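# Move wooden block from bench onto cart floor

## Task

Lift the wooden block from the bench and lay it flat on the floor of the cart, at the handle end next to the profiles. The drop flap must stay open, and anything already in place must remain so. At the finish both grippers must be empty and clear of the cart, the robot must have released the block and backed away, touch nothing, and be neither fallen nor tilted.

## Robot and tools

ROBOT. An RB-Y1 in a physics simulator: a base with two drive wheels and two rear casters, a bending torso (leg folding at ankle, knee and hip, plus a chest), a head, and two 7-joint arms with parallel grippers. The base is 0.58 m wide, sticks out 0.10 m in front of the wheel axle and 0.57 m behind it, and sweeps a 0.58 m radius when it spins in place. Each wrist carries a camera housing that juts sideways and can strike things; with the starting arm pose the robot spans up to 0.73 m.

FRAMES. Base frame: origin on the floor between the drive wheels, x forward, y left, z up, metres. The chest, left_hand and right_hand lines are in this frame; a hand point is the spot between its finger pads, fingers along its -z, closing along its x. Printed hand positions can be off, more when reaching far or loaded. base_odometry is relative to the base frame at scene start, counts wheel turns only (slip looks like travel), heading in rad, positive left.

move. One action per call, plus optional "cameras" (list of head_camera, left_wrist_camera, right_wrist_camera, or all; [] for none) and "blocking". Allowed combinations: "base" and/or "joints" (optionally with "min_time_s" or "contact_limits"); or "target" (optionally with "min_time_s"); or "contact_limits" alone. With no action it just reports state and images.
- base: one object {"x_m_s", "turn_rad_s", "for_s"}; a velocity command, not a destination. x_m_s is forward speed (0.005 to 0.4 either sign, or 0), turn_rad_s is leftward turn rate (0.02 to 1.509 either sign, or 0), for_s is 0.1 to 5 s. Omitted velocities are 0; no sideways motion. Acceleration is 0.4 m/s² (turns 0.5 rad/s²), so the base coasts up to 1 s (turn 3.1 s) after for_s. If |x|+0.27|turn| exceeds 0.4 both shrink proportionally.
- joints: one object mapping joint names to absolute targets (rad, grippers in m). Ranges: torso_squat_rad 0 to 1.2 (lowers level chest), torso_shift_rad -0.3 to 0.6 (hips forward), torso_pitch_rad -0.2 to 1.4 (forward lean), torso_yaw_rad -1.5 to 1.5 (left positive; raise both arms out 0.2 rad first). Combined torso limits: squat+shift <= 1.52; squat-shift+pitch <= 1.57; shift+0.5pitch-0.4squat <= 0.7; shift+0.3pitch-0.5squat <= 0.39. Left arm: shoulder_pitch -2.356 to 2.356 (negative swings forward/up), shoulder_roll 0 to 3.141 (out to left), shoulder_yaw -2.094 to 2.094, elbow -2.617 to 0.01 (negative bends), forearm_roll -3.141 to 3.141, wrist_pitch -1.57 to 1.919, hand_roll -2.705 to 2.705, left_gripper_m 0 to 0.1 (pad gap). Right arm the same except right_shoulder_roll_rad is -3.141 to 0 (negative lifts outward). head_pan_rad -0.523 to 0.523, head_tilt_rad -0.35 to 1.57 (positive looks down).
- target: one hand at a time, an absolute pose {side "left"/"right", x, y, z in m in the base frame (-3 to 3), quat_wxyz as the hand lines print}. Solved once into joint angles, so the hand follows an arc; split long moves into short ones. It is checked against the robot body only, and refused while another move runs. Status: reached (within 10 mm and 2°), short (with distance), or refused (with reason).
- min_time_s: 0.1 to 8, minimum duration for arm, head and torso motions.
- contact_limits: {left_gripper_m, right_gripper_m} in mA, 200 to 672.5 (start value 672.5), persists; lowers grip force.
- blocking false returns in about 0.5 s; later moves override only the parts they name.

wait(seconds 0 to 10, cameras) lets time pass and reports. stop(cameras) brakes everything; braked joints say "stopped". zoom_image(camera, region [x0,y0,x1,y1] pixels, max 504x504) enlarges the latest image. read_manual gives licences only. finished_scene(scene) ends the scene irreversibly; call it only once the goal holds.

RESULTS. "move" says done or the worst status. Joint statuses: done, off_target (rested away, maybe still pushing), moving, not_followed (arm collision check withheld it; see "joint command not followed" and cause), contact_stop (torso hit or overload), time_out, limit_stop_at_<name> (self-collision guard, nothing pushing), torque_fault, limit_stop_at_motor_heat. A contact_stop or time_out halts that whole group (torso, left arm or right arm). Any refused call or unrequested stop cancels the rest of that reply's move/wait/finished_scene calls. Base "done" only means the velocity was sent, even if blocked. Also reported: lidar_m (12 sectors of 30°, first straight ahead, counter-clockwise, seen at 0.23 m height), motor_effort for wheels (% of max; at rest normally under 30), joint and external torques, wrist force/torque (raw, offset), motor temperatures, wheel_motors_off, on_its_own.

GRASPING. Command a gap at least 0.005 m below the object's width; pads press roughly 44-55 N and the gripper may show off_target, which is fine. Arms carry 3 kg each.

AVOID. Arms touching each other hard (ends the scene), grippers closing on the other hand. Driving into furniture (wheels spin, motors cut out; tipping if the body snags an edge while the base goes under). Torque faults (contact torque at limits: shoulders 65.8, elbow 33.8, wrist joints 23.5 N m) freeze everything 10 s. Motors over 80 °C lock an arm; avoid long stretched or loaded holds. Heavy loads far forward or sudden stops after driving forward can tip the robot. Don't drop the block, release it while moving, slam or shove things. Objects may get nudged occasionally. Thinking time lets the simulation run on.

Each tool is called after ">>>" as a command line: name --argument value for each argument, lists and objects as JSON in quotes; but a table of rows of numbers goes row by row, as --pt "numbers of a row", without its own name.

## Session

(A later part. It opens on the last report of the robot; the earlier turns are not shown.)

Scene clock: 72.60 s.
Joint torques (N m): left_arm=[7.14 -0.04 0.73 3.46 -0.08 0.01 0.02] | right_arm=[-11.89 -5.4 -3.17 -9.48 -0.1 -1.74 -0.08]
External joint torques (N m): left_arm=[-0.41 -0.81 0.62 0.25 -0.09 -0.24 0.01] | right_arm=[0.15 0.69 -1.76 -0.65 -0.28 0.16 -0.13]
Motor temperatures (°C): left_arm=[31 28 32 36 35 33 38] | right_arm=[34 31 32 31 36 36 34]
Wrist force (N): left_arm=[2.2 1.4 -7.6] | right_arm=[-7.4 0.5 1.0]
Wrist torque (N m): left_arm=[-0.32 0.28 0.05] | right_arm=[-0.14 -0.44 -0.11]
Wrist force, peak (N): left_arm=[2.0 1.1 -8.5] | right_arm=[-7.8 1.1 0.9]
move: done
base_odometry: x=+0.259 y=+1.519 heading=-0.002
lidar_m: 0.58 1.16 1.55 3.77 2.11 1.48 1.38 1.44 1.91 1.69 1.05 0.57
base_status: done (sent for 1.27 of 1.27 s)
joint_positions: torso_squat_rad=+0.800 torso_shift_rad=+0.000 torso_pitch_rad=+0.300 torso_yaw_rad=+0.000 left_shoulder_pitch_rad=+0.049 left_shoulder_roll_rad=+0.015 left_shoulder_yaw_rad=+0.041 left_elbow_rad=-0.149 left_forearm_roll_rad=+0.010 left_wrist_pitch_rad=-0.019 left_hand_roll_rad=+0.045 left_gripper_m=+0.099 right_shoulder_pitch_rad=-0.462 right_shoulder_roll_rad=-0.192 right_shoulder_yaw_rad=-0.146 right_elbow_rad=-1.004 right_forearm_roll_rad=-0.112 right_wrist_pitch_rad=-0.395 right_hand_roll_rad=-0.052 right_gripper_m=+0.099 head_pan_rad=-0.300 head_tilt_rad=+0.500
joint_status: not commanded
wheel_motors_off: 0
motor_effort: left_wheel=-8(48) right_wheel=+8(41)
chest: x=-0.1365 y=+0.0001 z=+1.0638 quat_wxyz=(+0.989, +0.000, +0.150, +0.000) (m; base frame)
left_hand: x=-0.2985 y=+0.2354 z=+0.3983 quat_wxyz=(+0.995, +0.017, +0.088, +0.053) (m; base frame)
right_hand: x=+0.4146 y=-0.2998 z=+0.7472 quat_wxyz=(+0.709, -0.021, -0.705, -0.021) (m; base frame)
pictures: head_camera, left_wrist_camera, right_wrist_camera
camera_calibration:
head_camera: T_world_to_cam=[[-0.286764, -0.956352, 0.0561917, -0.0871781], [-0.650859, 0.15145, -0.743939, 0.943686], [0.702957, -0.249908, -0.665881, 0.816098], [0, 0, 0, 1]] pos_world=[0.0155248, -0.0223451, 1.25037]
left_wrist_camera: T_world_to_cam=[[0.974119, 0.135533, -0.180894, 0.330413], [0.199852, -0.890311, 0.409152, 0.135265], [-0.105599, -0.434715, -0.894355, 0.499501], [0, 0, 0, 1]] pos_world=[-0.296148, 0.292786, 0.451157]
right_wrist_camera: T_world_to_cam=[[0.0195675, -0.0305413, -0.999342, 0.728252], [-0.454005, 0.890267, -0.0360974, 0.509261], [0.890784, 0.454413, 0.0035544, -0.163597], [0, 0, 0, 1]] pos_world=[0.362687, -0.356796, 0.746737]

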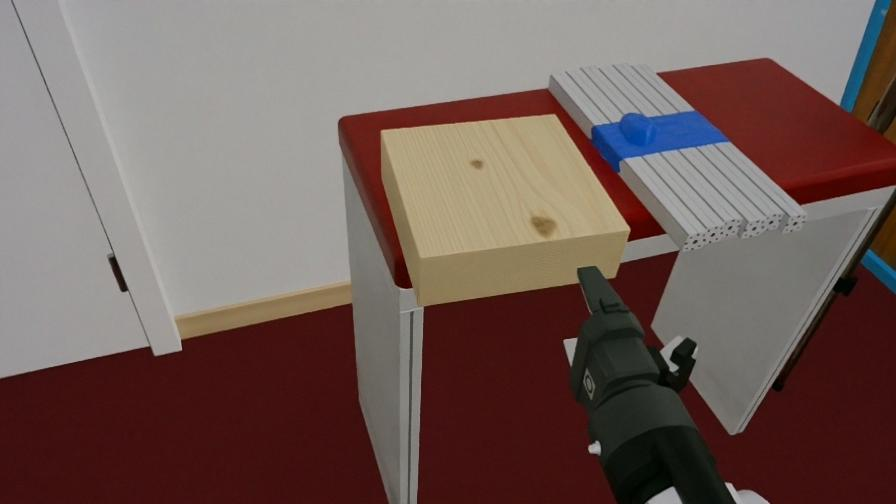

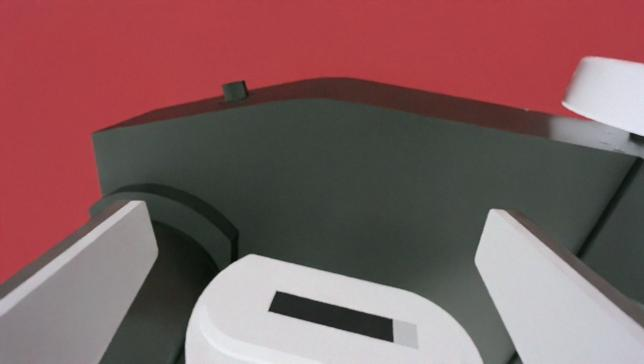

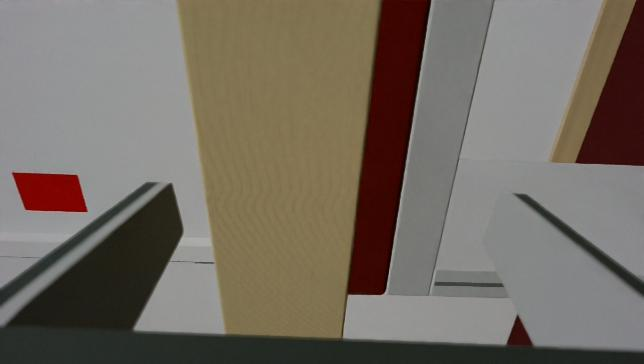

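>>> move --target '{"side":"right","x":0.415,"y":-0.275,"z":0.768,"quat_wxyz":[0.7067,-0.0212,-0.7067,-0.0212]}' --cameras '[]'

>>> move --base '{"x_m_s":0.1,"for_s":0.8}'

Scene clock: 77.33 s.
Joint torques (N m): left_arm=[6.85 0.07 0.99 3.53 -0.04 0.03 0.02] | right_arm=[-11.02 -4.34 -2.88 -10.24 0.26 -2.11 -0.04]
External joint torques (N m): left_arm=[-0.7 -0.7 0.87 0.33 -0.05 -0.21 0.01] | right_arm=[0.79 0.2 -2.02 -0.89 0.02 -0.21 -0.09]
Motor temperatures (°C): left_arm=[31 28 32 36 35 33 38] | right_arm=[34 31 32 31 36 36 34]
Wrist force (N): left_arm=[2.5 1.4 -7.7] | right_arm=[-7.4 0.6 1.4]
Wrist torque (N m): left_arm=[-0.34 0.31 0.03] | right_arm=[-0.16 -0.42 -0.13]
Wrist force, peak (N): left_arm=[2.1 0.7 -8.6] | right_arm=[-9.1 0.6 1.9]
move: done
base_odometry: x=+0.259 y=+1.519 heading=-0.002
lidar_m: 0.58 1.18 1.56 3.78 2.12 1.47 1.40 1.45 1.90 1.69 1.06 0.58
base_status: not commanded
joint_positions: torso_squat_rad=+0.800 torso_shift_rad=+0.000 torso_pitch_rad=+0.300 torso_yaw_rad=+0.000 left_shoulder_pitch_rad=+0.049 left_shoulder_roll_rad=+0.015 left_shoulder_yaw_rad=+0.041 left_elbow_rad=-0.149 left_forearm_roll_rad=+0.010 left_wrist_pitch_rad=-0.019 left_hand_roll_rad=+0.045 left_gripper_m=+0.099 right_shoulder_pitch_rad=-0.423 right_shoulder_roll_rad=-0.120 right_shoulder_yaw_rad=-0.160 right_elbow_rad=-1.164 right_forearm_roll_rad=-0.104 right_wrist_pitch_rad=-0.292 right_hand_roll_rad=+0.013 right_gripper_m=+0.099 head_pan_rad=-0.300 head_tilt_rad=+0.500
joint_status: all done
wheel_motors_off: 0
motor_effort: left_wheel=-9(9) right_wheel=+9(10)
chest: x=-0.1365 y=+0.0001 z=+1.0638 quat_wxyz=(+0.989, +0.000, +0.150, +0.000) (m; base frame)
left_hand: x=-0.2986 y=+0.2354 z=+0.3983 quat_wxyz=(+0.995, +0.017, +0.088, +0.053) (m; base frame)
right_hand: x=+0.4150 y=-0.2749 z=+0.7680 quat_wxyz=(+0.706, -0.021, -0.707, -0.021) (m; base frame)
right_hand_status: reached (checked arc, planned for 0.5 s): 0 mm and 0.1 deg off.
pictures: none
No camera images: "cameras" was empty.

Scene clock: 78.73 s.
Joint torques (N m): left_arm=[6.88 -0.11 0.67 3.36 -0.08 0 -0.08] | right_arm=[-12.08 -4.02 -2.77 -10.47 0.27 -2 0.1]
External joint torques (N m): left_arm=[-0.67 -0.88 0.55 0.15 -0.08 -0.24 -0.09] | right_arm=[-0.27 0.51 -1.91 -1.12 0.04 -0.1 0.05]
Motor temperatures (°C): left_arm=[31 28 32 36 35 33 38] | right_arm=[34 31 32 31 36 36 34]
Wrist force (N): left_arm=[2.7 1.0 -7.4] | right_arm=[-7.1 0.8 1.3]
Wrist torque (N m): left_arm=[-0.29 0.33 0.08] | right_arm=[-0.17 -0.39 -0.08]
Wrist force, peak (N): left_arm=[1.9 1.0 -8.6] | right_arm=[-7.9 0.6 1.1]
move: done
base_odometry: x=+0.339 y=+1.519 heading=-0.003
lidar_m: 0.53 1.06 1.45 3.52 2.24 1.57 1.46 1.54 2.01 1.36 1.01 0.50
base_status: done (sent for 0.8 of 0.8 s)
joint_positions: torso_squat_rad=+0.800 torso_shift_rad=+0.000 torso_pitch_rad=+0.300 torso_yaw_rad=+0.000 left_shoulder_pitch_rad=+0.049 left_shoulder_roll_rad=+0.015 left_shoulder_yaw_rad=+0.041 left_elbow_rad=-0.149 left_forearm_roll_rad=+0.010 left_wrist_pitch_rad=-0.019 left_hand_roll_rad=+0.045 left_gripper_m=+0.099 right_shoulder_pitch_rad=-0.423 right_shoulder_roll_rad=-0.120 right_shoulder_yaw_rad=-0.160 right_elbow_rad=-1.164 right_forearm_roll_rad=-0.104 right_wrist_pitch_rad=-0.292 right_hand_roll_rad=+0.013 right_gripper_m=+0.099 head_pan_rad=-0.300 head_tilt_rad=+0.500
joint_status: not commanded
wheel_motors_off: 0
motor_effort: left_wheel=-9(24) right_wheel=+8(33)
chest: x=-0.1365 y=+0.0001 z=+1.0638 quat_wxyz=(+0.989, +0.000, +0.150, +0.000) (m; base frame)
left_hand: x=-0.2986 y=+0.2354 z=+0.3983 quat_wxyz=(+0.995, +0.017, +0.088, +0.053) (m; base frame)
right_hand: x=+0.4150 y=-0.2749 z=+0.7680 quat_wxyz=(+0.706, -0.021, -0.707, -0.021) (m; base frame)
pictures: head_camera, left_wrist_camera, right_wrist_camera
camera_calibration:
head_camera: T_world_to_cam=[[-0.286828, -0.956337, 0.0561212, -0.0870884], [-0.650832, 0.151543, -0.743943, 0.943693], [0.702956, -0.249909, -0.665882, 0.8161], [0, 0, 0, 1]] pos_world=[0.0155248, -0.0223448, 1.25037]
left_wrist_camera: T_world_to_cam=[[0.974119, 0.135533, -0.180894, 0.330399], [0.199852, -0.890311, 0.409152, 0.135354], [-0.105599, -0.434715, -0.894355, 0.499544], [0, 0, 0, 1]] pos_world=[-0.296148, 0.292886, 0.451157]
right_wrist_camera: T_world_to_cam=[[0.0254139, -0.0305221, -0.999211, 0.747201], [-0.454793, 0.889754, -0.0387458, 0.490119], [0.890235, 0.455419, 0.00873085, -0.17871], [0, 0, 0, 1]] pos_world=[0.363007, -0.331892, 0.767162]

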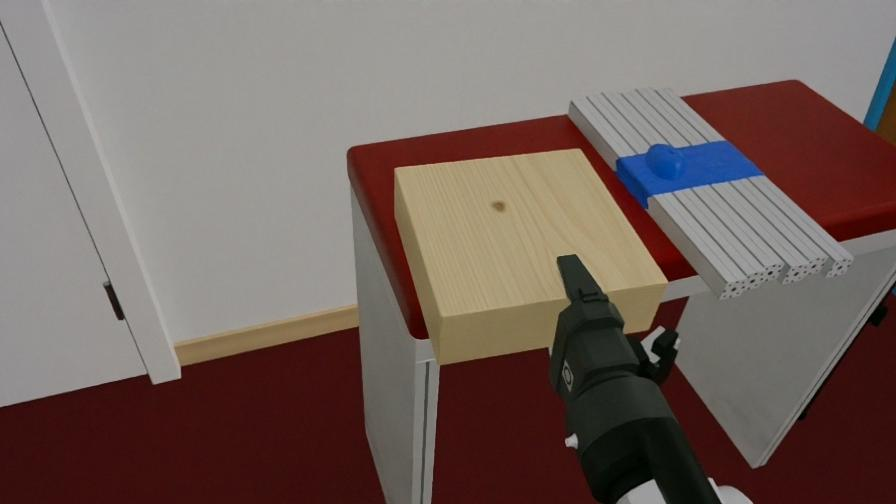

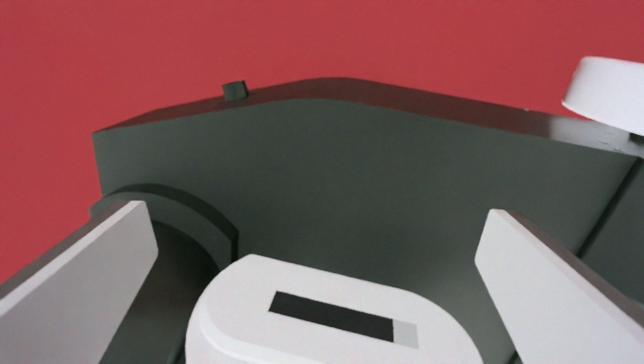

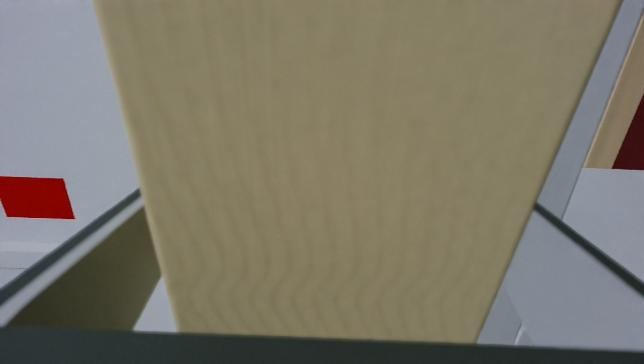

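>>> move --base '{"x_m_s":0.05,"for_s":0.54}' --cameras '["right_wrist_camera","head_camera"]'

>>> move --joints '{"right_gripper_m":0.06}' --cameras '["right_wrist_camera","head_camera"]'

Scene clock: 81.60 s.
Joint torques (N m): left_arm=[7.05 -0.16 0.77 3.55 -0.05 0.13 0.07] | right_arm=[-12.16 -4.12 -2.97 -10.06 0.19 -1.62 0.03]
External joint torques (N m): left_arm=[-0.5 -0.93 0.65 0.34 -0.05 -0.11 0.06] | right_arm=[-0.35 0.42 -2.11 -0.71 -0.05 0.28 -0.02]
Motor temperatures (°C): left_arm=[31 28 32 36 35 33 38] | right_arm=[34 31 32 31 36 36 34]
Wrist force (N): left_arm=[1.8 1.1 -7.8] | right_arm=[-6.4 0.3 3.7]
Wrist torque (N m): left_arm=[-0.32 0.25 0.04] | right_arm=[-0.06 -0.46 -0.15]
Wrist force, peak (N): left_arm=[2.4 1.3 -8.4] | right_arm=[-3.8 0.2 12.5]
move: done
base_odometry: x=+0.366 y=+1.519 heading=-0.003
lidar_m: 0.53 1.04 1.41 3.42 2.26 1.59 1.50 1.55 2.05 1.38 1.01 0.48
base_status: done (sent for 0.53 of 0.53 s)
joint_positions: torso_squat_rad=+0.800 torso_shift_rad=+0.000 torso_pitch_rad=+0.300 torso_yaw_rad=+0.000 left_shoulder_pitch_rad=+0.049 left_shoulder_roll_rad=+0.015 left_shoulder_yaw_rad=+0.041 left_elbow_rad=-0.149 left_forearm_roll_rad=+0.010 left_wrist_pitch_rad=-0.019 left_hand_roll_rad=+0.045 left_gripper_m=+0.099 right_shoulder_pitch_rad=-0.423 right_shoulder_roll_rad=-0.120 right_shoulder_yaw_rad=-0.160 right_elbow_rad=-1.164 right_forearm_roll_rad=-0.104 right_wrist_pitch_rad=-0.292 right_hand_roll_rad=+0.013 right_gripper_m=+0.099 head_pan_rad=-0.300 head_tilt_rad=+0.500
joint_status: not commanded
wheel_motors_off: 0
motor_effort: left_wheel=-7(21) right_wheel=+7(34)
chest: x=-0.1365 y=+0.0001 z=+1.0638 quat_wxyz=(+0.989, +0.000, +0.149, +0.000) (m; base frame)
left_hand: x=-0.2986 y=+0.2354 z=+0.3983 quat_wxyz=(+0.995, +0.017, +0.088, +0.053) (m; base frame)
right_hand: x=+0.4149 y=-0.2749 z=+0.7681 quat_wxyz=(+0.706, -0.021, -0.707, -0.021) (m; base frame)
pictures: head_camera, right_wrist_camera
camera_calibration:
head_camera: T_world_to_cam=[[-0.286828, -0.956339, 0.0560817, -0.0870391], [-0.650778, 0.151554, -0.743989, 0.943749], [0.703006, -0.249893, -0.665834, 0.81604], [0, 0, 0, 1]] pos_world=[0.0155249, -0.0223448, 1.25037]
right_wrist_camera: T_world_to_cam=[[0.0256385, -0.0305246, -0.999205, 0.747215], [-0.454783, 0.889755, -0.0388502, 0.4902], [0.890233, 0.455417, 0.00892987, -0.178864], [0, 0, 0, 1]] pos_world=[0.363008, -0.331892, 0.767263]

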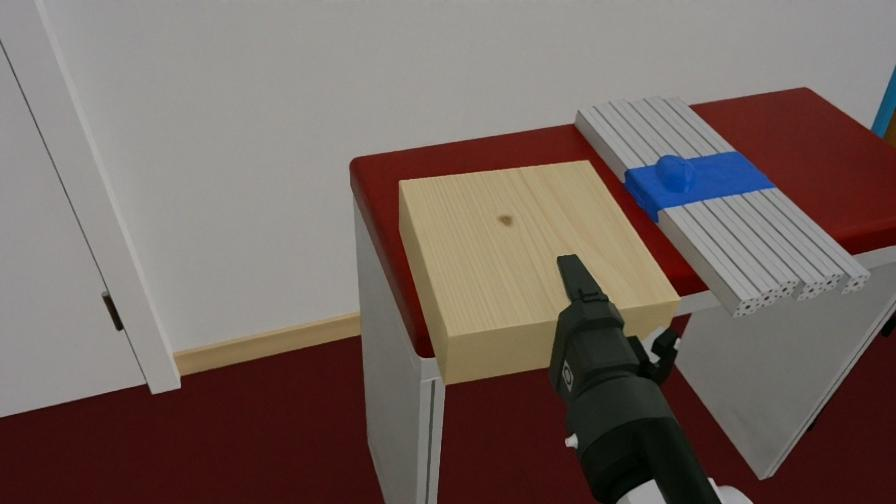

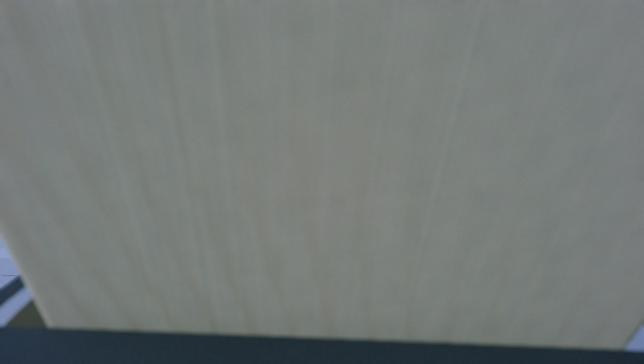

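Scene clock: 82.53 s.
Joint torques (N m): left_arm=[6.83 -0.19 0.63 3.31 -0.12 0.04 -0.05] | right_arm=[-11.88 -4.08 -2.5 -8.45 0.26 -0.58 0]
External joint torques (N m): left_arm=[-0.72 -0.96 0.52 0.1 -0.12 -0.2 -0.06] | right_arm=[-0.06 0.46 -1.64 0.91 0.02 1.32 -0.05]
Motor temperatures (°C): left_arm=[31 28 32 36 35 33 38] | right_arm=[34 31 32 31 36 36 34]
Wrist force (N): left_arm=[2.1 1.0 -7.1] | right_arm=[-2.7 -0.3 4.5]
Wrist torque (N m): left_arm=[-0.28 0.29 0.10] | right_arm=[-0.08 -0.96 -0.34]
Wrist force, peak (N): left_arm=[1.7 1.0 -8.5] | right_arm=[-7.6 0.5 3.1]
move: off_target
base_odometry: x=+0.366 y=+1.519 heading=-0.003
lidar_m: 0.53 1.03 1.40 3.44 2.27 1.59 1.49 1.56 2.03 1.38 1.00 0.47
base_status: not commanded
joint_positions: torso_squat_rad=+0.800 torso_shift_rad=+0.000 torso_pitch_rad=+0.300 torso_yaw_rad=+0.000 left_shoulder_pitch_rad=+0.049 left_shoulder_roll_rad=+0.015 left_shoulder_yaw_rad=+0.041 left_elbow_rad=-0.149 left_forearm_roll_rad=+0.010 left_wrist_pitch_rad=-0.019 left_hand_roll_rad=+0.045 left_gripper_m=+0.099 right_shoulder_pitch_rad=-0.423 right_shoulder_roll_rad=-0.120 right_shoulder_yaw_rad=-0.160 right_elbow_rad=-1.165 right_forearm_roll_rad=-0.104 right_wrist_pitch_rad=-0.292 right_hand_roll_rad=+0.013 right_gripper_m=+0.076 head_pan_rad=-0.300 head_tilt_rad=+0.500
joint_status: right_gripper_m off_target (ended at +0.076, target +0.060)
wheel_motors_off: 0
motor_effort: left_wheel=-7(8) right_wheel=+8(10)
chest: x=-0.1366 y=+0.0001 z=+1.0638 quat_wxyz=(+0.989, +0.000, +0.149, +0.000) (m; base frame)
left_hand: x=-0.2986 y=+0.2354 z=+0.3983 quat_wxyz=(+0.995, +0.017, +0.088, +0.053) (m; base frame)
right_hand: x=+0.4150 y=-0.2749 z=+0.7684 quat_wxyz=(+0.706, -0.021, -0.707, -0.021) (m; base frame)
pictures: head_camera, right_wrist_camera
camera_calibration:
head_camera: T_world_to_cam=[[-0.286853, -0.956333, 0.0560604, -0.0870404], [-0.650717, 0.151567, -0.744039, 0.943746], [0.703052, -0.249909, -0.66578, 0.816041], [0, 0, 0, 1]] pos_world=[0.0154249, -0.0223447, 1.25037]
right_wrist_camera: T_world_to_cam=[[0.0264424, -0.0305693, -0.999183, 0.747095], [-0.454746, 0.889756, -0.0392558, 0.490508], [0.890229, 0.455412, 0.00962605, -0.179403], [0, 0, 0, 1]] pos_world=[0.363011, -0.331892, 0.767466]

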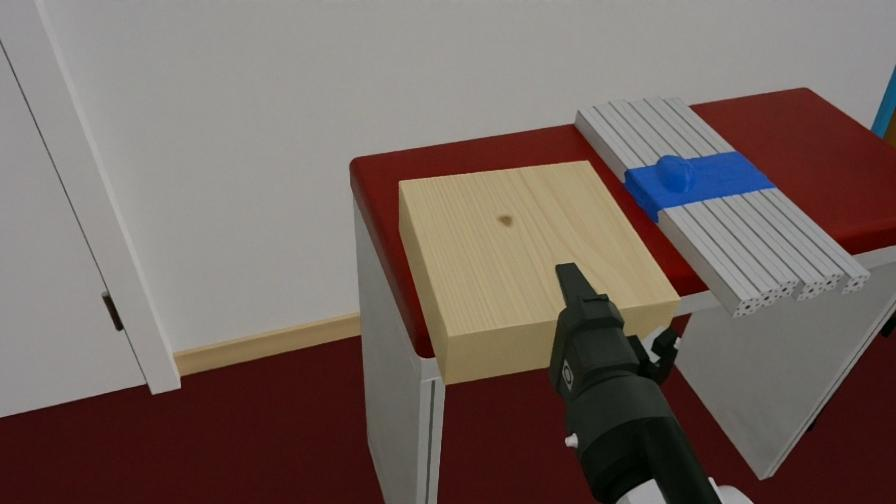

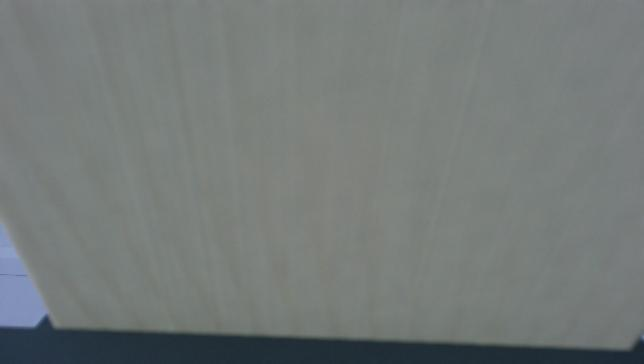

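>>> move --target '{"side":"right","x":0.41,"y":-0.275,"z":0.84,"quat_wxyz":[0.7067,-0.0212,-0.7067,-0.0212]}' --min_time_s 2 --cameras '["right_wrist_camera","head_camera"]'

Scene clock: 85.70 s.
Joint torques (N m): left_arm=[6.88 -0.19 0.91 3.45 -0.03 0.1 -0.04] | right_arm=[-20.15 -4.04 -4.09 -23.02 0.02 -7.82 -0.11]
External joint torques (N m): left_arm=[-0.68 -0.97 0.79 0.23 -0.03 -0.15 -0.05] | right_arm=[-9.26 -0.05 -3.2 -12.94 -0.22 -5.92 -0.16]
Motor temperatures (°C): left_arm=[31 28 32 36 35 33 38] | right_arm=[35 31 32 31 36 37 34]
Wrist force (N): left_arm=[1.6 0.9 -7.2] | right_arm=[-24.7 0.9 0.3]
Wrist torque (N m): left_arm=[-0.28 0.21 0.06] | right_arm=[-0.11 1.14 0.26]
Wrist force, peak (N): left_arm=[1.6 0.9 -9.0] | right_arm=[-26.8 1.2 0.0]
move: done
base_odometry: x=+0.366 y=+1.519 heading=-0.003
lidar_m: 0.54 1.04 1.41 3.42 2.27 1.60 1.50 1.57 2.04 1.36 1.01 0.47
base_status: not commanded
joint_positions: torso_squat_rad=+0.800 torso_shift_rad=+0.000 torso_pitch_rad=+0.301 torso_yaw_rad=+0.000 left_shoulder_pitch_rad=+0.049 left_shoulder_roll_rad=+0.015 left_shoulder_yaw_rad=+0.041 left_elbow_rad=-0.149 left_forearm_roll_rad=+0.010 left_wrist_pitch_rad=-0.019 left_hand_roll_rad=+0.045 left_gripper_m=+0.099 right_shoulder_pitch_rad=-0.329 right_shoulder_roll_rad=-0.096 right_shoulder_yaw_rad=-0.171 right_elbow_rad=-1.560 right_forearm_roll_rad=-0.102 right_wrist_pitch_rad=+0.019 right_hand_roll_rad=+0.025 right_gripper_m=+0.074 head_pan_rad=-0.300 head_tilt_rad=+0.500
joint_status: all done
wheel_motors_off: 0
motor_effort: left_wheel=-7(8) right_wheel=+3(9)
chest: x=-0.1363 y=+0.0000 z=+1.0638 quat_wxyz=(+0.989, +0.000, +0.150, +0.000) (m; base frame)
left_hand: x=-0.2987 y=+0.2354 z=+0.3984 quat_wxyz=(+0.995, +0.017, +0.088, +0.053) (m; base frame)
right_hand: x=+0.4094 y=-0.2752 z=+0.8366 quat_wxyz=(+0.709, -0.021, -0.704, -0.021) (m; base frame)
right_hand_status: reached (checked arc, planned for 2.0 s): 3 mm and 0.4 deg off.
pictures: head_camera, right_wrist_camera
camera_calibration:
head_camera: T_world_to_cam=[[-0.286734, -0.956362, 0.0561801, -0.0871397], [-0.651219, 0.151565, -0.743601, 0.943474], [0.702636, -0.249801, -0.66626, 0.816209], [0, 0, 0, 1]] pos_world=[0.0159246, -0.0224451, 1.25027]
right_wrist_camera: T_world_to_cam=[[0.0177892, -0.0303095, -0.999382, 0.81919], [-0.454356, 0.890129, -0.0350837, 0.48732], [0.890642, 0.4547, 0.00206337, -0.169021], [0, 0, 0, 1]] pos_world=[0.357381, -0.332094, 0.83613]

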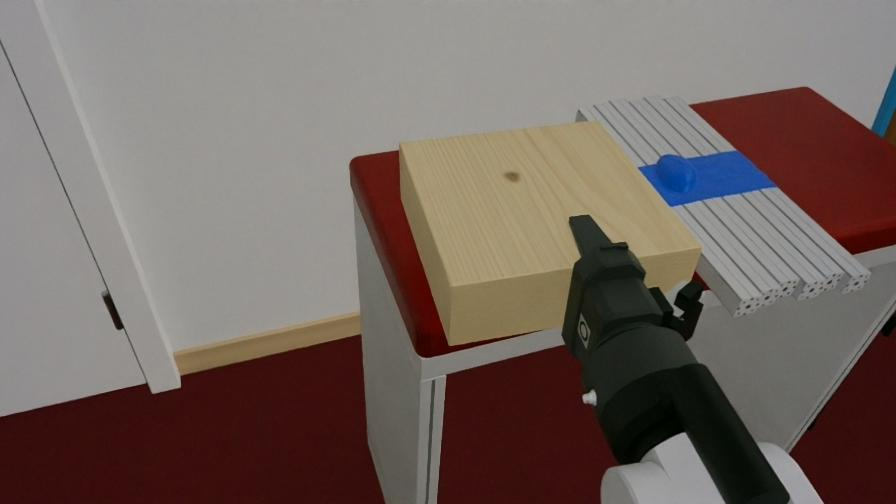

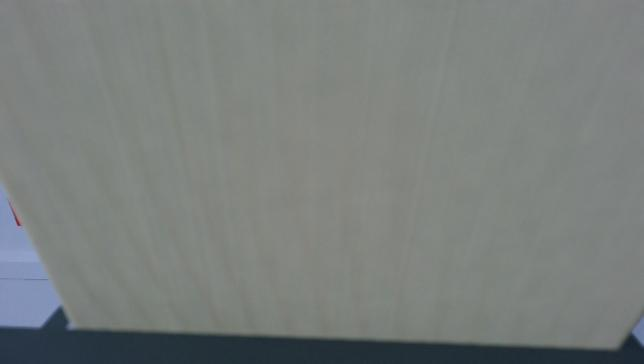

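>>> move --base '{"x_m_s":-0.25,"for_s":1.7}' --cameras '[]'

>>> move --base '{"turn_rad_s":-0.6,"for_s":2.6133}' --cameras '[]'

>>> move --base '{"x_m_s":0.35,"for_s":4.57}' --cameras '[]'

>>> move --base '{"turn_rad_s":0.6,"for_s":2.6233}' --cameras '["head_camera"]'

Scene clock: 91.13 s.
Joint torques (N m): left_arm=[6.39 -0.18 0.73 3.24 0.02 0.06 0.03] | right_arm=[-21.12 -4.53 -3.37 -22.33 -0.06 -7.77 0]
External joint torques (N m): left_arm=[-1.18 -0.95 0.61 0.02 0.02 -0.19 0.02] | right_arm=[-10.23 -0.55 -2.49 -12.24 -0.3 -5.87 -0.05]
Motor temperatures (°C): left_arm=[31 28 32 36 35 33 38] | right_arm=[35 31 32 32 36 37 34]
Wrist force (N): left_arm=[2.3 0.9 -7.0] | right_arm=[-24.9 0.3 0.1]
Wrist torque (N m): left_arm=[-0.26 0.30 0.03] | right_arm=[-0.15 1.10 0.27]
Wrist force, peak (N): left_arm=[2.1 1.7 -8.4] | right_arm=[-25.6 1.2 0.5]
move: done
base_odometry: x=-0.059 y=+1.521 heading=-0.005
lidar_m: 0.88 1.51 1.96 4.11 1.64 1.15 1.06 1.12 1.47 3.47 1.44 1.28
base_status: done (sent for 1.7 of 1.7 s)
joint_positions: torso_squat_rad=+0.800 torso_shift_rad=+0.000 torso_pitch_rad=+0.301 torso_yaw_rad=+0.000 left_shoulder_pitch_rad=+0.049 left_shoulder_roll_rad=+0.015 left_shoulder_yaw_rad=+0.041 left_elbow_rad=-0.149 left_forearm_roll_rad=+0.010 left_wrist_pitch_rad=-0.019 left_hand_roll_rad=+0.045 left_gripper_m=+0.099 right_shoulder_pitch_rad=-0.328 right_shoulder_roll_rad=-0.096 right_shoulder_yaw_rad=-0.171 right_elbow_rad=-1.561 right_forearm_roll_rad=-0.102 right_wrist_pitch_rad=+0.019 right_hand_roll_rad=+0.025 right_gripper_m=+0.074 head_pan_rad=-0.300 head_tilt_rad=+0.500
joint_status: not commanded
wheel_motors_off: 0
motor_effort: left_wheel=-13(26) right_wheel=+12(47)
chest: x=-0.1362 y=+0.0000 z=+1.0638 quat_wxyz=(+0.989, +0.000, +0.150, +0.000) (m; base frame)
left_hand: x=-0.2988 y=+0.2354 z=+0.3985 quat_wxyz=(+0.995, +0.017, +0.088, +0.053) (m; base frame)
right_hand: x=+0.4093 y=-0.2753 z=+0.8365 quat_wxyz=(+0.709, -0.021, -0.704, -0.021) (m; base frame)
pictures: none
No camera images: "cameras" was empty.

Scene clock: 95.27 s.
Joint torques (N m): left_arm=[6.16 -0.14 0.89 3.39 0.07 -0.01 -0.03] | right_arm=[-21.24 -4.86 -3.06 -22.31 -0.06 -7.85 -0.09]
External joint torques (N m): left_arm=[-1.41 -0.91 0.77 0.17 0.07 -0.26 -0.04] | right_arm=[-10.35 -0.87 -2.17 -12.23 -0.3 -5.95 -0.14]
Motor temperatures (°C): left_arm=[31 28 32 36 35 33 38] | right_arm=[35 31 32 32 36 37 34]
Wrist force (N): left_arm=[2.2 1.3 -8.4] | right_arm=[-24.4 1.2 0.0]
Wrist torque (N m): left_arm=[-0.29 0.27 0.07] | right_arm=[-0.18 1.13 0.28]
Wrist force, peak (N): left_arm=[2.4 0.9 -8.4] | right_arm=[-25.5 2.6 -0.4]
move: done
base_odometry: x=-0.059 y=+1.521 heading=-1.564
lidar_m: 3.46 1.47 1.27 0.89 1.51 1.96 4.10 1.64 1.14 1.08 1.10 1.46
base_status: done (sent for 2.6 of 2.6 s)
joint_positions: torso_squat_rad=+0.800 torso_shift_rad=+0.000 torso_pitch_rad=+0.301 torso_yaw_rad=+0.000 left_shoulder_pitch_rad=+0.049 left_shoulder_roll_rad=+0.015 left_shoulder_yaw_rad=+0.041 left_elbow_rad=-0.149 left_forearm_roll_rad=+0.010 left_wrist_pitch_rad=-0.019 left_hand_roll_rad=+0.045 left_gripper_m=+0.099 right_shoulder_pitch_rad=-0.328 right_shoulder_roll_rad=-0.096 right_shoulder_yaw_rad=-0.171 right_elbow_rad=-1.561 right_forearm_roll_rad=-0.102 right_wrist_pitch_rad=+0.019 right_hand_roll_rad=+0.025 right_gripper_m=+0.074 head_pan_rad=-0.300 head_tilt_rad=+0.500
joint_status: not commanded
wheel_motors_off: 0
motor_effort: left_wheel=+16(50) right_wheel=+4(49)
chest: x=-0.1362 y=+0.0000 z=+1.0638 quat_wxyz=(+0.989, +0.000, +0.150, +0.000) (m; base frame)
left_hand: x=-0.2988 y=+0.2354 z=+0.3985 quat_wxyz=(+0.995, +0.017, +0.088, +0.053) (m; base frame)
right_hand: x=+0.4093 y=-0.2753 z=+0.8364 quat_wxyz=(+0.709, -0.021, -0.704, -0.021) (m; base frame)
pictures: none
No camera images: "cameras" was empty.

Scene clock: 101.03 s.
Joint torques (N m): left_arm=[6.8 -0.13 1.02 3.43 -0.04 0.06 -0.06] | right_arm=[-21.28 -5.13 -2.75 -22.04 -0.03 -7.79 -0.04]
External joint torques (N m): left_arm=[-0.77 -0.91 0.9 0.22 -0.04 -0.18 -0.07] | right_arm=[-10.4 -1.15 -1.86 -11.95 -0.27 -5.89 -0.09]
Motor temperatures (°C): left_arm=[31 28 32 36 35 33 38] | right_arm=[35 31 32 33 36 38 34]
Wrist force (N): left_arm=[2.2 1.3 -7.8] | right_arm=[-25.0 1.5 0.0]
Wrist torque (N m): left_arm=[-0.27 0.28 0.04] | right_arm=[-0.20 1.14 0.28]
Wrist force, peak (N): left_arm=[2.0 2.0 -8.6] | right_arm=[-26.0 1.8 -1.7]
move: done
base_odometry: x=-0.049 y=-0.078 heading=-1.564
lidar_m: 3.15 1.13 0.78 0.73 0.78 1.67 5.00 1.52 1.06 0.98 1.00 1.32
base_status: done (sent for 4.57 of 4.57 s)
joint_positions: torso_squat_rad=+0.800 torso_shift_rad=+0.000 torso_pitch_rad=+0.301 torso_yaw_rad=+0.000 left_shoulder_pitch_rad=+0.049 left_shoulder_roll_rad=+0.015 left_shoulder_yaw_rad=+0.041 left_elbow_rad=-0.149 left_forearm_roll_rad=+0.010 left_wrist_pitch_rad=-0.019 left_hand_roll_rad=+0.045 left_gripper_m=+0.099 right_shoulder_pitch_rad=-0.328 right_shoulder_roll_rad=-0.096 right_shoulder_yaw_rad=-0.171 right_elbow_rad=-1.561 right_forearm_roll_rad=-0.102 right_wrist_pitch_rad=+0.019 right_hand_roll_rad=+0.025 right_gripper_m=+0.074 head_pan_rad=-0.300 head_tilt_rad=+0.500
joint_status: not commanded
wheel_motors_off: 0
motor_effort: left_wheel=+0(49) right_wheel=+0(39)
chest: x=-0.1361 y=+0.0000 z=+1.0638 quat_wxyz=(+0.989, +0.000, +0.150, +0.000) (m; base frame)
left_hand: x=-0.2987 y=+0.2354 z=+0.3985 quat_wxyz=(+0.995, +0.017, +0.088, +0.053) (m; base frame)
right_hand: x=+0.4093 y=-0.2753 z=+0.8363 quat_wxyz=(+0.709, -0.021, -0.704, -0.021) (m; base frame)
pictures: none
No camera images: "cameras" was empty.

Scene clock: 105.20 s.
Joint torques (N m): left_arm=[7.07 -0.52 0.84 3.39 -0.03 0.11 0.02] | right_arm=[-21.04 -4.94 -2.98 -22.22 -0.11 -7.81 -0.17]
External joint torques (N m): left_arm=[-0.5 -1.3 0.72 0.17 -0.03 -0.14 0.01] | right_arm=[-10.16 -0.96 -2.09 -12.14 -0.35 -5.91 -0.22]
Motor temperatures (°C): left_arm=[31 28 32 36 35 33 38] | right_arm=[35 31 32 33 36 38 34]
Wrist force (N): left_arm=[2.2 0.9 -7.3] | right_arm=[-24.7 1.6 0.7]
Wrist torque (N m): left_arm=[-0.26 0.29 0.07] | right_arm=[-0.16 1.09 0.28]
Wrist force, peak (N): left_arm=[2.0 0.9 -8.6] | right_arm=[-25.4 0.6 0.2]
move: done
base_odometry: x=-0.049 y=-0.078 heading=+0.015
lidar_m: 0.74 0.78 1.67 4.52 1.46 1.03 0.98 1.03 1.36 3.39 1.09 0.79
base_status: done (sent for 2.63 of 2.63 s)
joint_positions: torso_squat_rad=+0.800 torso_shift_rad=+0.000 torso_pitch_rad=+0.301 torso_yaw_rad=+0.000 left_shoulder_pitch_rad=+0.049 left_shoulder_roll_rad=+0.015 left_shoulder_yaw_rad=+0.041 left_elbow_rad=-0.149 left_forearm_roll_rad=+0.010 left_wrist_pitch_rad=-0.019 left_hand_roll_rad=+0.045 left_gripper_m=+0.099 right_shoulder_pitch_rad=-0.328 right_shoulder_roll_rad=-0.096 right_shoulder_yaw_rad=-0.171 right_elbow_rad=-1.561 right_forearm_roll_rad=-0.102 right_wrist_pitch_rad=+0.019 right_hand_roll_rad=+0.025 right_gripper_m=+0.074 head_pan_rad=-0.300 head_tilt_rad=+0.500
joint_status: not commanded
wheel_motors_off: 0
motor_effort: left_wheel=+1(44) right_wheel=+18(39)
chest: x=-0.1361 y=+0.0000 z=+1.0638 quat_wxyz=(+0.989, +0.000, +0.150, +0.000) (m; base frame)
left_hand: x=-0.2987 y=+0.2354 z=+0.3985 quat_wxyz=(+0.995, +0.017, +0.088, +0.053) (m; base frame)
right_hand: x=+0.4093 y=-0.2754 z=+0.8363 quat_wxyz=(+0.709, -0.021, -0.704, -0.021) (m; base frame)
pictures: head_camera
camera_calibration:
head_camera: T_world_to_cam=[[-0.286784, -0.956346, 0.0561912, -0.087185], [-0.651408, 0.15166, -0.743416, 0.94332], [0.702441, -0.249803, -0.666465, 0.816237], [0, 0, 0, 1]] pos_world=[0.0161245, -0.0225447, 1.25017]

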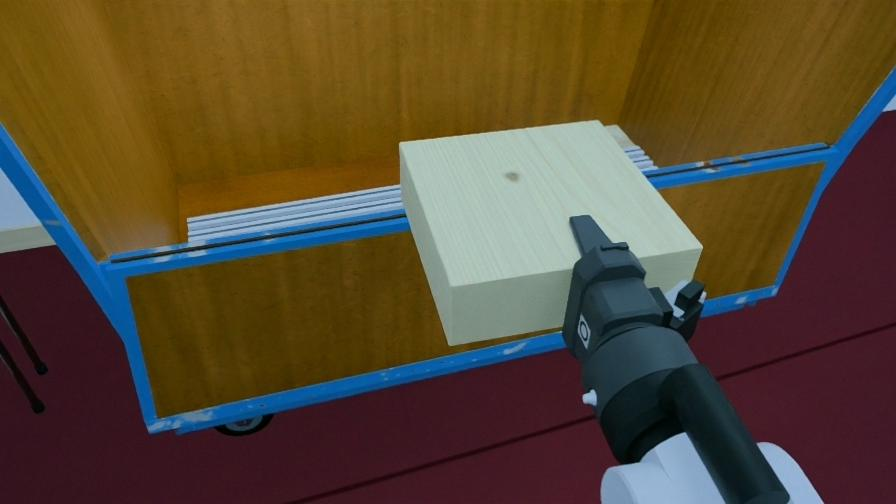

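>>> move --target '{"side":"right","x":0.36,"y":-0.16,"z":0.83,"quat_wxyz":[0.653,0.27,-0.653,0.27]}' --min_time_s 2 --cameras '[]'

>>> move --target '{"side":"right","x":0.33,"y":-0.07,"z":0.83,"quat_wxyz":[0.5,0.5,-0.5,0.5]}' --min_time_s 2 --cameras '["head_camera","right_wrist_camera"]'

Scene clock: 110.67 s.
Joint torques (N m): left_arm=[6.73 -0.14 0.86 3.32 -0.17 0.01 -0.03] | right_arm=[-23.49 -10.62 -13.85 -11.86 -2.15 -6.85 -0.39]
External joint torques (N m): left_arm=[-0.84 -0.91 0.74 0.1 -0.17 -0.23 -0.04] | right_arm=[-10.76 0.57 -5.58 -6.84 -1.86 -5.18 -0.44]
Motor temperatures (°C): left_arm=[31 28 32 36 35 33 38] | right_arm=[35 31 32 34 36 38 34]
Wrist force (N): left_arm=[2.0 1.4 -7.1] | right_arm=[-24.0 0.7 0.2]
Wrist torque (N m): left_arm=[-0.34 0.25 0.07] | right_arm=[-0.16 1.15 0.25]
Wrist force, peak (N): left_arm=[2.2 0.9 -8.9] | right_arm=[-28.0 -0.9 1.4]
move: done
base_odometry: x=-0.049 y=-0.078 heading=+0.015
lidar_m: 0.74 0.77 1.68 4.52 1.46 1.03 0.98 1.02 1.36 3.38 1.11 0.79
base_status: not commanded
joint_positions: torso_squat_rad=+0.800 torso_shift_rad=+0.000 torso_pitch_rad=+0.301 torso_yaw_rad=+0.000 left_shoulder_pitch_rad=+0.049 left_shoulder_roll_rad=+0.015 left_shoulder_yaw_rad=+0.041 left_elbow_rad=-0.149 left_forearm_roll_rad=+0.010 left_wrist_pitch_rad=-0.019 left_hand_roll_rad=+0.045 left_gripper_m=+0.099 right_shoulder_pitch_rad=-0.567 right_shoulder_roll_rad=-0.907 right_shoulder_yaw_rad=+0.752 right_elbow_rad=-1.387 right_forearm_roll_rad=-0.368 right_wrist_pitch_rad=-0.535 right_hand_roll_rad=-0.497 right_gripper_m=+0.074 head_pan_rad=-0.300 head_tilt_rad=+0.500
joint_status: all done
wheel_motors_off: 0
motor_effort: left_wheel=+1(2) right_wheel=+19(21)
chest: x=-0.1361 y=+0.0000 z=+1.0638 quat_wxyz=(+0.989, +0.000, +0.150, +0.000) (m; base frame)
left_hand: x=-0.2987 y=+0.2354 z=+0.3985 quat_wxyz=(+0.995, +0.017, +0.088, +0.053) (m; base frame)
right_hand: x=+0.3589 y=-0.1609 z=+0.8277 quat_wxyz=(+0.657, +0.268, -0.651, +0.270) (m; base frame)
right_hand_status: reached (checked arc, planned for 2.0 s): 3 mm and 0.5 deg off.
pictures: none
No camera images: "cameras" was empty.

Scene clock: 113.00 s.
Joint torques (N m): left_arm=[6.92 -0.4 0.87 3.48 -0.08 -0.02 -0.01] | right_arm=[-28.76 -8.73 -7.89 -2.76 -6.54 -4.38 -0.43]
External joint torques (N m): left_arm=[-0.65 -1.17 0.75 0.26 -0.08 -0.26 -0.02] | right_arm=[-8.87 -0.09 -4.23 -2.5 -4.98 -3.29 -0.48]
Motor temperatures (°C): left_arm=[31 28 32 36 35 33 38] | right_arm=[35 31 32 33 36 38 34]
Wrist force (N): left_arm=[2.0 1.2 -8.0] | right_arm=[-24.9 0.5 0.3]
Wrist torque (N m): left_arm=[-0.26 0.29 0.07] | right_arm=[-0.11 1.16 0.29]
Wrist force, peak (N): left_arm=[2.1 1.1 -8.5] | right_arm=[-26.1 1.3 1.7]
move: short
base_odometry: x=-0.049 y=-0.078 heading=+0.015
lidar_m: 0.75 0.77 1.67 4.50 1.46 1.02 0.97 1.02 1.38 3.36 1.10 0.78
base_status: not commanded
joint_positions: torso_squat_rad=+0.800 torso_shift_rad=+0.000 torso_pitch_rad=+0.301 torso_yaw_rad=+0.000 left_shoulder_pitch_rad=+0.049 left_shoulder_roll_rad=+0.015 left_shoulder_yaw_rad=+0.041 left_elbow_rad=-0.149 left_forearm_roll_rad=+0.010 left_wrist_pitch_rad=-0.019 left_hand_roll_rad=+0.045 left_gripper_m=+0.099 right_shoulder_pitch_rad=-1.185 right_shoulder_roll_rad=-0.508 right_shoulder_yaw_rad=+1.242 right_elbow_rad=-0.266 right_forearm_roll_rad=-0.005 right_wrist_pitch_rad=-1.538 right_hand_roll_rad=-0.958 right_gripper_m=+0.074 head_pan_rad=-0.300 head_tilt_rad=+0.500
joint_status: all done
wheel_motors_off: 0
motor_effort: left_wheel=+1(2) right_wheel=+19(22)
chest: x=-0.1362 y=+0.0001 z=+1.0638 quat_wxyz=(+0.989, +0.000, +0.150, +0.000) (m; base frame)
left_hand: x=-0.2987 y=+0.2354 z=+0.3984 quat_wxyz=(+0.995, +0.017, +0.088, +0.053) (m; base frame)
right_hand: x=+0.3289 y=-0.0704 z=+0.8288 quat_wxyz=(+0.517, +0.484, -0.501, +0.497) (m; base frame)
right_hand_status: short (checked arc, as near as the solve gets, planned for 2.0 s): 2 mm and 2.7 deg off. The place is met; only the turn is off.
pictures: head_camera, right_wrist_camera
camera_calibration:
head_camera: T_world_to_cam=[[-0.286776, -0.956342, 0.0563058, -0.0871657], [-0.651324, 0.151535, -0.743515, 0.943344], [0.702522, -0.249895, -0.666345, 0.816203], [0, 0, 0, 1]] pos_world=[0.0160246, -0.0223449, 1.25017]
right_wrist_camera: T_world_to_cam=[[0.0272428, -0.00326143, -0.999624, 0.818086], [-0.879484, -0.4754, -0.0224175, 0.301437], [-0.475148, 0.879764, -0.0158196, 0.303415], [0, 0, 0, 1]] pos_world=[0.386989, -0.120962, 0.829336]

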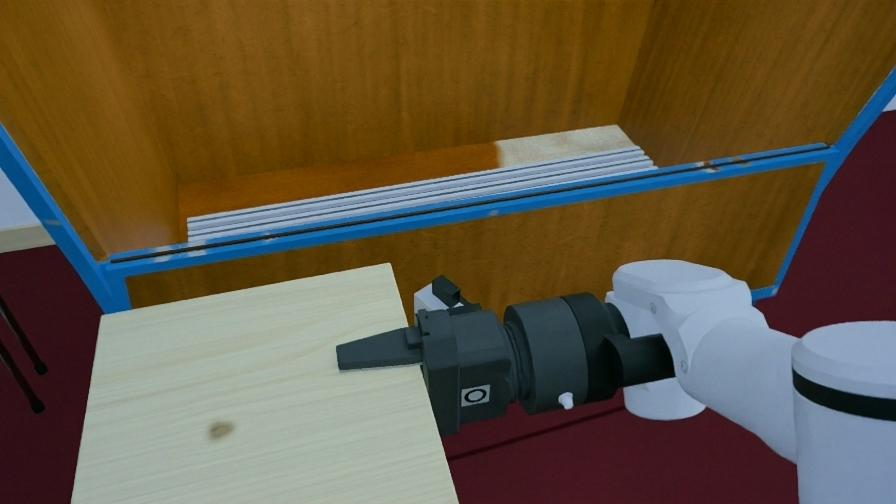

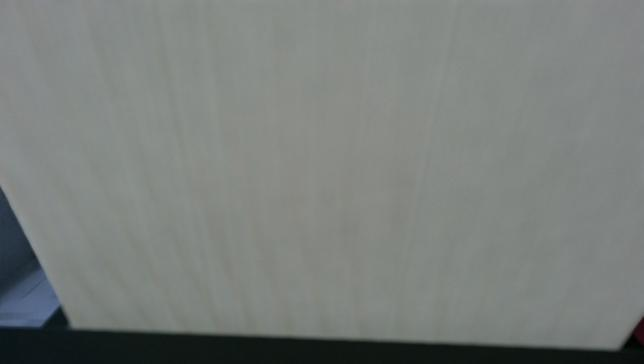

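>>> move --joints '{"torso_squat_rad":0.45,"torso_shift_rad":0.3,"torso_pitch_rad":0.65}' --cameras '[]'

>>> move --target '{"side":"right","x":0.42,"y":-0.08,"z":0.82,"quat_wxyz":[0.5,0.5,-0.5,0.5]}' --min_time_s 1.5 --cameras '["head_camera"]'

>>> move --joints '{"torso_pitch_rad":1.0,"head_tilt_rad":0.2}' --cameras '[]'

>>> move --target '{"side":"right","x":0.41,"y":-0.08,"z":0.78,"quat_wxyz":[0.5,0.5,-0.5,0.5]}' --min_time_s 1.5 --cameras '["head_camera"]'

Scene clock: 127.07 s.
Joint torques (N m): left_arm=[13.71 -0.12 1 7.02 -0.04 0.65 -0.04] | right_arm=[-21.16 -6.75 -7.03 -3.96 -4.81 -6.43 -0.31]
External joint torques (N m): left_arm=[-2.5 -0.92 0.81 0.46 -0.03 -0.26 -0.07] | right_arm=[-7.56 0.5 -4.43 -3.55 -3.72 -4.87 -0.36]
Motor temperatures (°C): left_arm=[31 28 32 36 35 33 38] | right_arm=[36 31 32 33 37 38 34]
Wrist force (N): left_arm=[4.4 0.6 -6.5] | right_arm=[-23.0 -7.7 -0.1]
Wrist torque (N m): left_arm=[-0.21 0.42 0.06] | right_arm=[-0.60 1.03 0.23]
Wrist force, peak (N): left_arm=[2.7 1.0 -8.2] | right_arm=[-23.8 -8.6 -0.4]
move: done
base_odometry: x=-0.049 y=-0.078 heading=+0.015
lidar_m: 0.74 0.78 1.68 4.51 1.46 1.02 0.98 1.03 1.37 3.37 1.11 0.79
base_status: not commanded
joint_positions: torso_squat_rad=+0.450 torso_shift_rad=+0.300 torso_pitch_rad=+0.651 torso_yaw_rad=+0.000 left_shoulder_pitch_rad=+0.049 left_shoulder_roll_rad=+0.015 left_shoulder_yaw_rad=+0.041 left_elbow_rad=-0.149 left_forearm_roll_rad=+0.010 left_wrist_pitch_rad=-0.019 left_hand_roll_rad=+0.045 left_gripper_m=+0.099 right_shoulder_pitch_rad=-1.185 right_shoulder_roll_rad=-0.508 right_shoulder_yaw_rad=+1.242 right_elbow_rad=-0.266 right_forearm_roll_rad=-0.005 right_wrist_pitch_rad=-1.537 right_hand_roll_rad=-0.958 right_gripper_m=+0.074 head_pan_rad=-0.300 head_tilt_rad=+0.500
joint_status: all done
wheel_motors_off: 0
motor_effort: left_wheel=-6(7) right_wheel=+15(23)
chest: x=+0.1460 y=+0.0001 z=+1.1288 quat_wxyz=(+0.948, +0.000, +0.320, +0.000) (m; base frame)
left_hand: x=-0.2350 y=+0.2354 z=+0.5596 quat_wxyz=(+0.964, +0.026, +0.260, +0.049) (m; base frame)
right_hand: x=+0.5025 y=-0.0705 z=+0.7486 quat_wxyz=(+0.596, +0.563, -0.404, +0.405) (m; base frame)
pictures: none
No camera images: "cameras" was empty.

Scene clock: 129.03 s.
Joint torques (N m): left_arm=[14.04 0.13 0.8 6.77 -0.05 0.72 -0.19] | right_arm=[-12.99 -7.53 -11.19 -11.42 -3.7 -6.86 -0.41]
External joint torques (N m): left_arm=[-2.17 -0.68 0.61 0.22 -0.05 -0.19 -0.22] | right_arm=[-4.28 2.97 -5.43 -7.37 -2.99 -5.21 -0.46]
Motor temperatures (°C): left_arm=[31 28 32 36 35 33 38] | right_arm=[36 31 32 32 37 38 34]
Wrist force (N): left_arm=[4.2 -0.3 -7.5] | right_arm=[-24.8 0.2 0.7]
Wrist torque (N m): left_arm=[-0.12 0.40 0.08] | right_arm=[-0.12 1.16 0.31]
Wrist force, peak (N): left_arm=[4.2 -0.3 -7.5] | right_arm=[-28.0 -1.8 3.4]
move: done
base_odometry: x=-0.049 y=-0.078 heading=+0.015
lidar_m: 0.74 0.77 1.68 4.51 1.45 1.03 0.97 1.03 1.37 3.39 1.10 0.80
base_status: not commanded
joint_positions: torso_squat_rad=+0.450 torso_shift_rad=+0.300 torso_pitch_rad=+0.651 torso_yaw_rad=+0.000 left_shoulder_pitch_rad=+0.049 left_shoulder_roll_rad=+0.015 left_shoulder_yaw_rad=+0.041 left_elbow_rad=-0.149 left_forearm_roll_rad=+0.010 left_wrist_pitch_rad=-0.019 left_hand_roll_rad=+0.045 left_gripper_m=+0.099 right_shoulder_pitch_rad=-0.920 right_shoulder_roll_rad=-1.060 right_shoulder_yaw_rad=+1.199 right_elbow_rad=-1.404 right_forearm_roll_rad=-0.047 right_wrist_pitch_rad=-1.051 right_hand_roll_rad=-0.513 right_gripper_m=+0.074 head_pan_rad=-0.300 head_tilt_rad=+0.500
joint_status: all done
wheel_motors_off: 0
motor_effort: left_wheel=-5(6) right_wheel=+16(18)
chest: x=+0.1459 y=+0.0001 z=+1.1288 quat_wxyz=(+0.948, +0.000, +0.320, +0.000) (m; base frame)
left_hand: x=-0.2350 y=+0.2354 z=+0.5596 quat_wxyz=(+0.964, +0.026, +0.260, +0.049) (m; base frame)
right_hand: x=+0.4193 y=-0.0811 z=+0.8188 quat_wxyz=(+0.499, +0.502, -0.499, +0.500) (m; base frame)
right_hand_status: reached (checked arc, planned for 1.5 s): 2 mm and 0.3 deg off.
pictures: head_camera
camera_calibration:
head_camera: T_world_to_cam=[[-0.25015, -0.956316, 0.151278, -0.122504], [-0.866737, 0.15155, -0.475184, 0.903937], [0.431499, -0.249986, -0.866785, 0.927249], [0, 0, 0, 1]] pos_world=[0.352724, -0.0223446, 1.25179]

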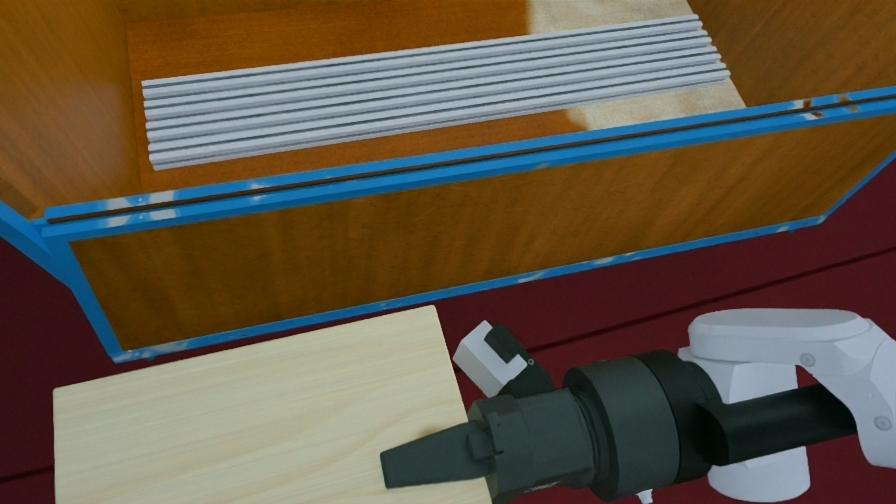

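Scene clock: 130.97 s.
Joint torques (N m): left_arm=[20.03 -0.13 1.24 9.64 -0.11 1.17 0.03] | right_arm=[-5.8 -5.45 -5.48 -12.49 -1.6 -7.64 -0.4]
External joint torques (N m): left_arm=[-2.84 -0.87 1.01 0.54 -0.1 -0.29 -0.02] | right_arm=[-3.89 3.44 -3.14 -7.73 -1.45 -5.76 -0.45]
Motor temperatures (°C): left_arm=[31 28 32 36 35 33 38] | right_arm=[36 31 32 32 37 38 34]
Wrist force (N): left_arm=[6.4 0.2 -5.8] | right_arm=[-23.2 -7.4 0.8]
Wrist torque (N m): left_arm=[-0.15 0.51 0.03] | right_arm=[-0.53 1.04 0.26]
Wrist force, peak (N): left_arm=[4.3 1.2 -7.5] | right_arm=[-24.6 -6.1 0.3]
move: done
base_odometry: x=-0.049 y=-0.078 heading=+0.015
lidar_m: 0.73 0.77 1.68 4.52 1.45 1.03 0.98 1.03 1.36 3.38 1.11 0.79
base_status: not commanded
joint_positions: torso_squat_rad=+0.450 torso_shift_rad=+0.300 torso_pitch_rad=+1.001 torso_yaw_rad=+0.000 left_shoulder_pitch_rad=+0.049 left_shoulder_roll_rad=+0.015 left_shoulder_yaw_rad=+0.041 left_elbow_rad=-0.149 left_forearm_roll_rad=+0.010 left_wrist_pitch_rad=-0.019 left_hand_roll_rad=+0.045 left_gripper_m=+0.099 right_shoulder_pitch_rad=-0.920 right_shoulder_roll_rad=-1.060 right_shoulder_yaw_rad=+1.198 right_elbow_rad=-1.403 right_forearm_roll_rad=-0.047 right_wrist_pitch_rad=-1.051 right_hand_roll_rad=-0.513 right_gripper_m=+0.074 head_pan_rad=-0.300 head_tilt_rad=+0.200
joint_status: all done
wheel_motors_off: 0
motor_effort: left_wheel=-5(6) right_wheel=+14(17)
chest: x=+0.2189 y=+0.0001 z=+1.0497 quat_wxyz=(+0.877, +0.000, +0.480, +0.000) (m; base frame)
left_hand: x=-0.3340 y=+0.2354 z=+0.6455 quat_wxyz=(+0.904, +0.034, +0.424, +0.044) (m; base frame)
right_hand: x=+0.3698 y=-0.0812 z=+0.6647 quat_wxyz=(+0.578, +0.581, -0.404, +0.405) (m; base frame)
pictures: none
No camera images: "cameras" was empty.

Scene clock: 132.80 s.
Joint torques (N m): left_arm=[20.49 -0.05 1.03 9.64 -0.01 1.31 0.04] | right_arm=[-4.49 -8.12 -7.76 -15.47 -1.88 -7.56 -0.17]
External joint torques (N m): left_arm=[-2.37 -0.8 0.79 0.55 -0.01 -0.15 -0.01] | right_arm=[-1.23 2.64 -3.67 -9.48 -1.64 -5.74 -0.22]
Motor temperatures (°C): left_arm=[31 28 32 36 35 33 38] | right_arm=[36 31 32 32 37 38 34]
Wrist force (N): left_arm=[6.1 0.1 -5.8] | right_arm=[-24.3 0.3 0.8]
Wrist torque (N m): left_arm=[-0.19 0.50 0.09] | right_arm=[-0.11 1.17 0.26]
Wrist force, peak (N): left_arm=[6.6 0.7 -5.6] | right_arm=[-25.2 -5.1 0.7]
move: done
base_odometry: x=-0.049 y=-0.078 heading=+0.015
lidar_m: 0.75 0.76 1.67 4.51 1.46 1.02 0.99 1.02 1.36 3.37 1.10 0.78
base_status: not commanded
joint_positions: torso_squat_rad=+0.450 torso_shift_rad=+0.300 torso_pitch_rad=+1.001 torso_yaw_rad=+0.000 left_shoulder_pitch_rad=+0.049 left_shoulder_roll_rad=+0.015 left_shoulder_yaw_rad=+0.041 left_elbow_rad=-0.149 left_forearm_roll_rad=+0.010 left_wrist_pitch_rad=-0.019 left_hand_roll_rad=+0.045 left_gripper_m=+0.099 right_shoulder_pitch_rad=-0.871 right_shoulder_roll_rad=-1.402 right_shoulder_yaw_rad=+1.034 right_elbow_rad=-1.949 right_forearm_roll_rad=-0.108 right_wrist_pitch_rad=-0.819 right_hand_roll_rad=-0.282 right_gripper_m=+0.074 head_pan_rad=-0.300 head_tilt_rad=+0.200
joint_status: all done
wheel_motors_off: 0
motor_effort: left_wheel=-4(6) right_wheel=+16(16)
chest: x=+0.2189 y=+0.0001 z=+1.0497 quat_wxyz=(+0.877, +0.000, +0.480, +0.000) (m; base frame)
left_hand: x=-0.3340 y=+0.2354 z=+0.6455 quat_wxyz=(+0.904, +0.034, +0.424, +0.044) (m; base frame)
right_hand: x=+0.4093 y=-0.0805 z=+0.7785 quat_wxyz=(+0.498, +0.503, -0.498, +0.501) (m; base frame)
right_hand_status: reached (checked arc, planned for 1.5 s): 2 mm and 0.4 deg off.
pictures: head_camera
camera_calibration:
head_camera: T_world_to_cam=[[-0.176123, -0.958975, 0.222144, -0.183652], [-0.902296, 0.0670617, -0.42587, 0.896968], [0.393501, -0.275445, -0.87709, 0.787226], [0, 0, 0, 1]] pos_world=[0.467211, -0.0194327, 1.11326]

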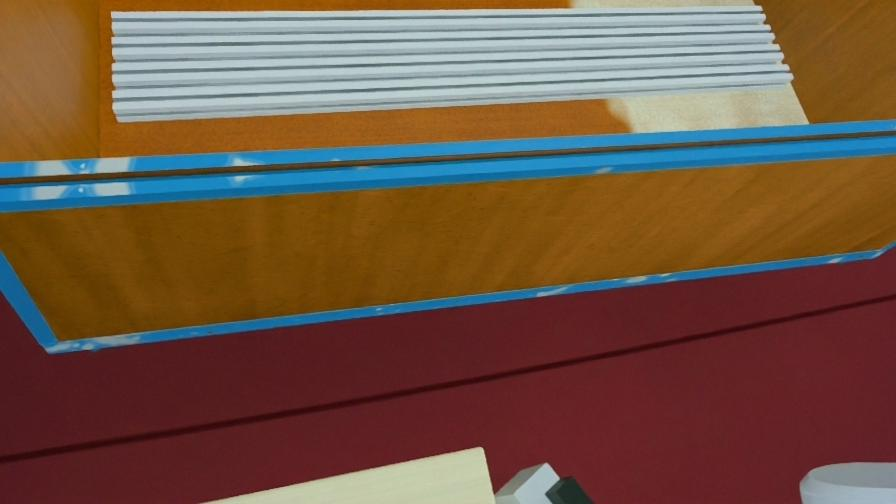

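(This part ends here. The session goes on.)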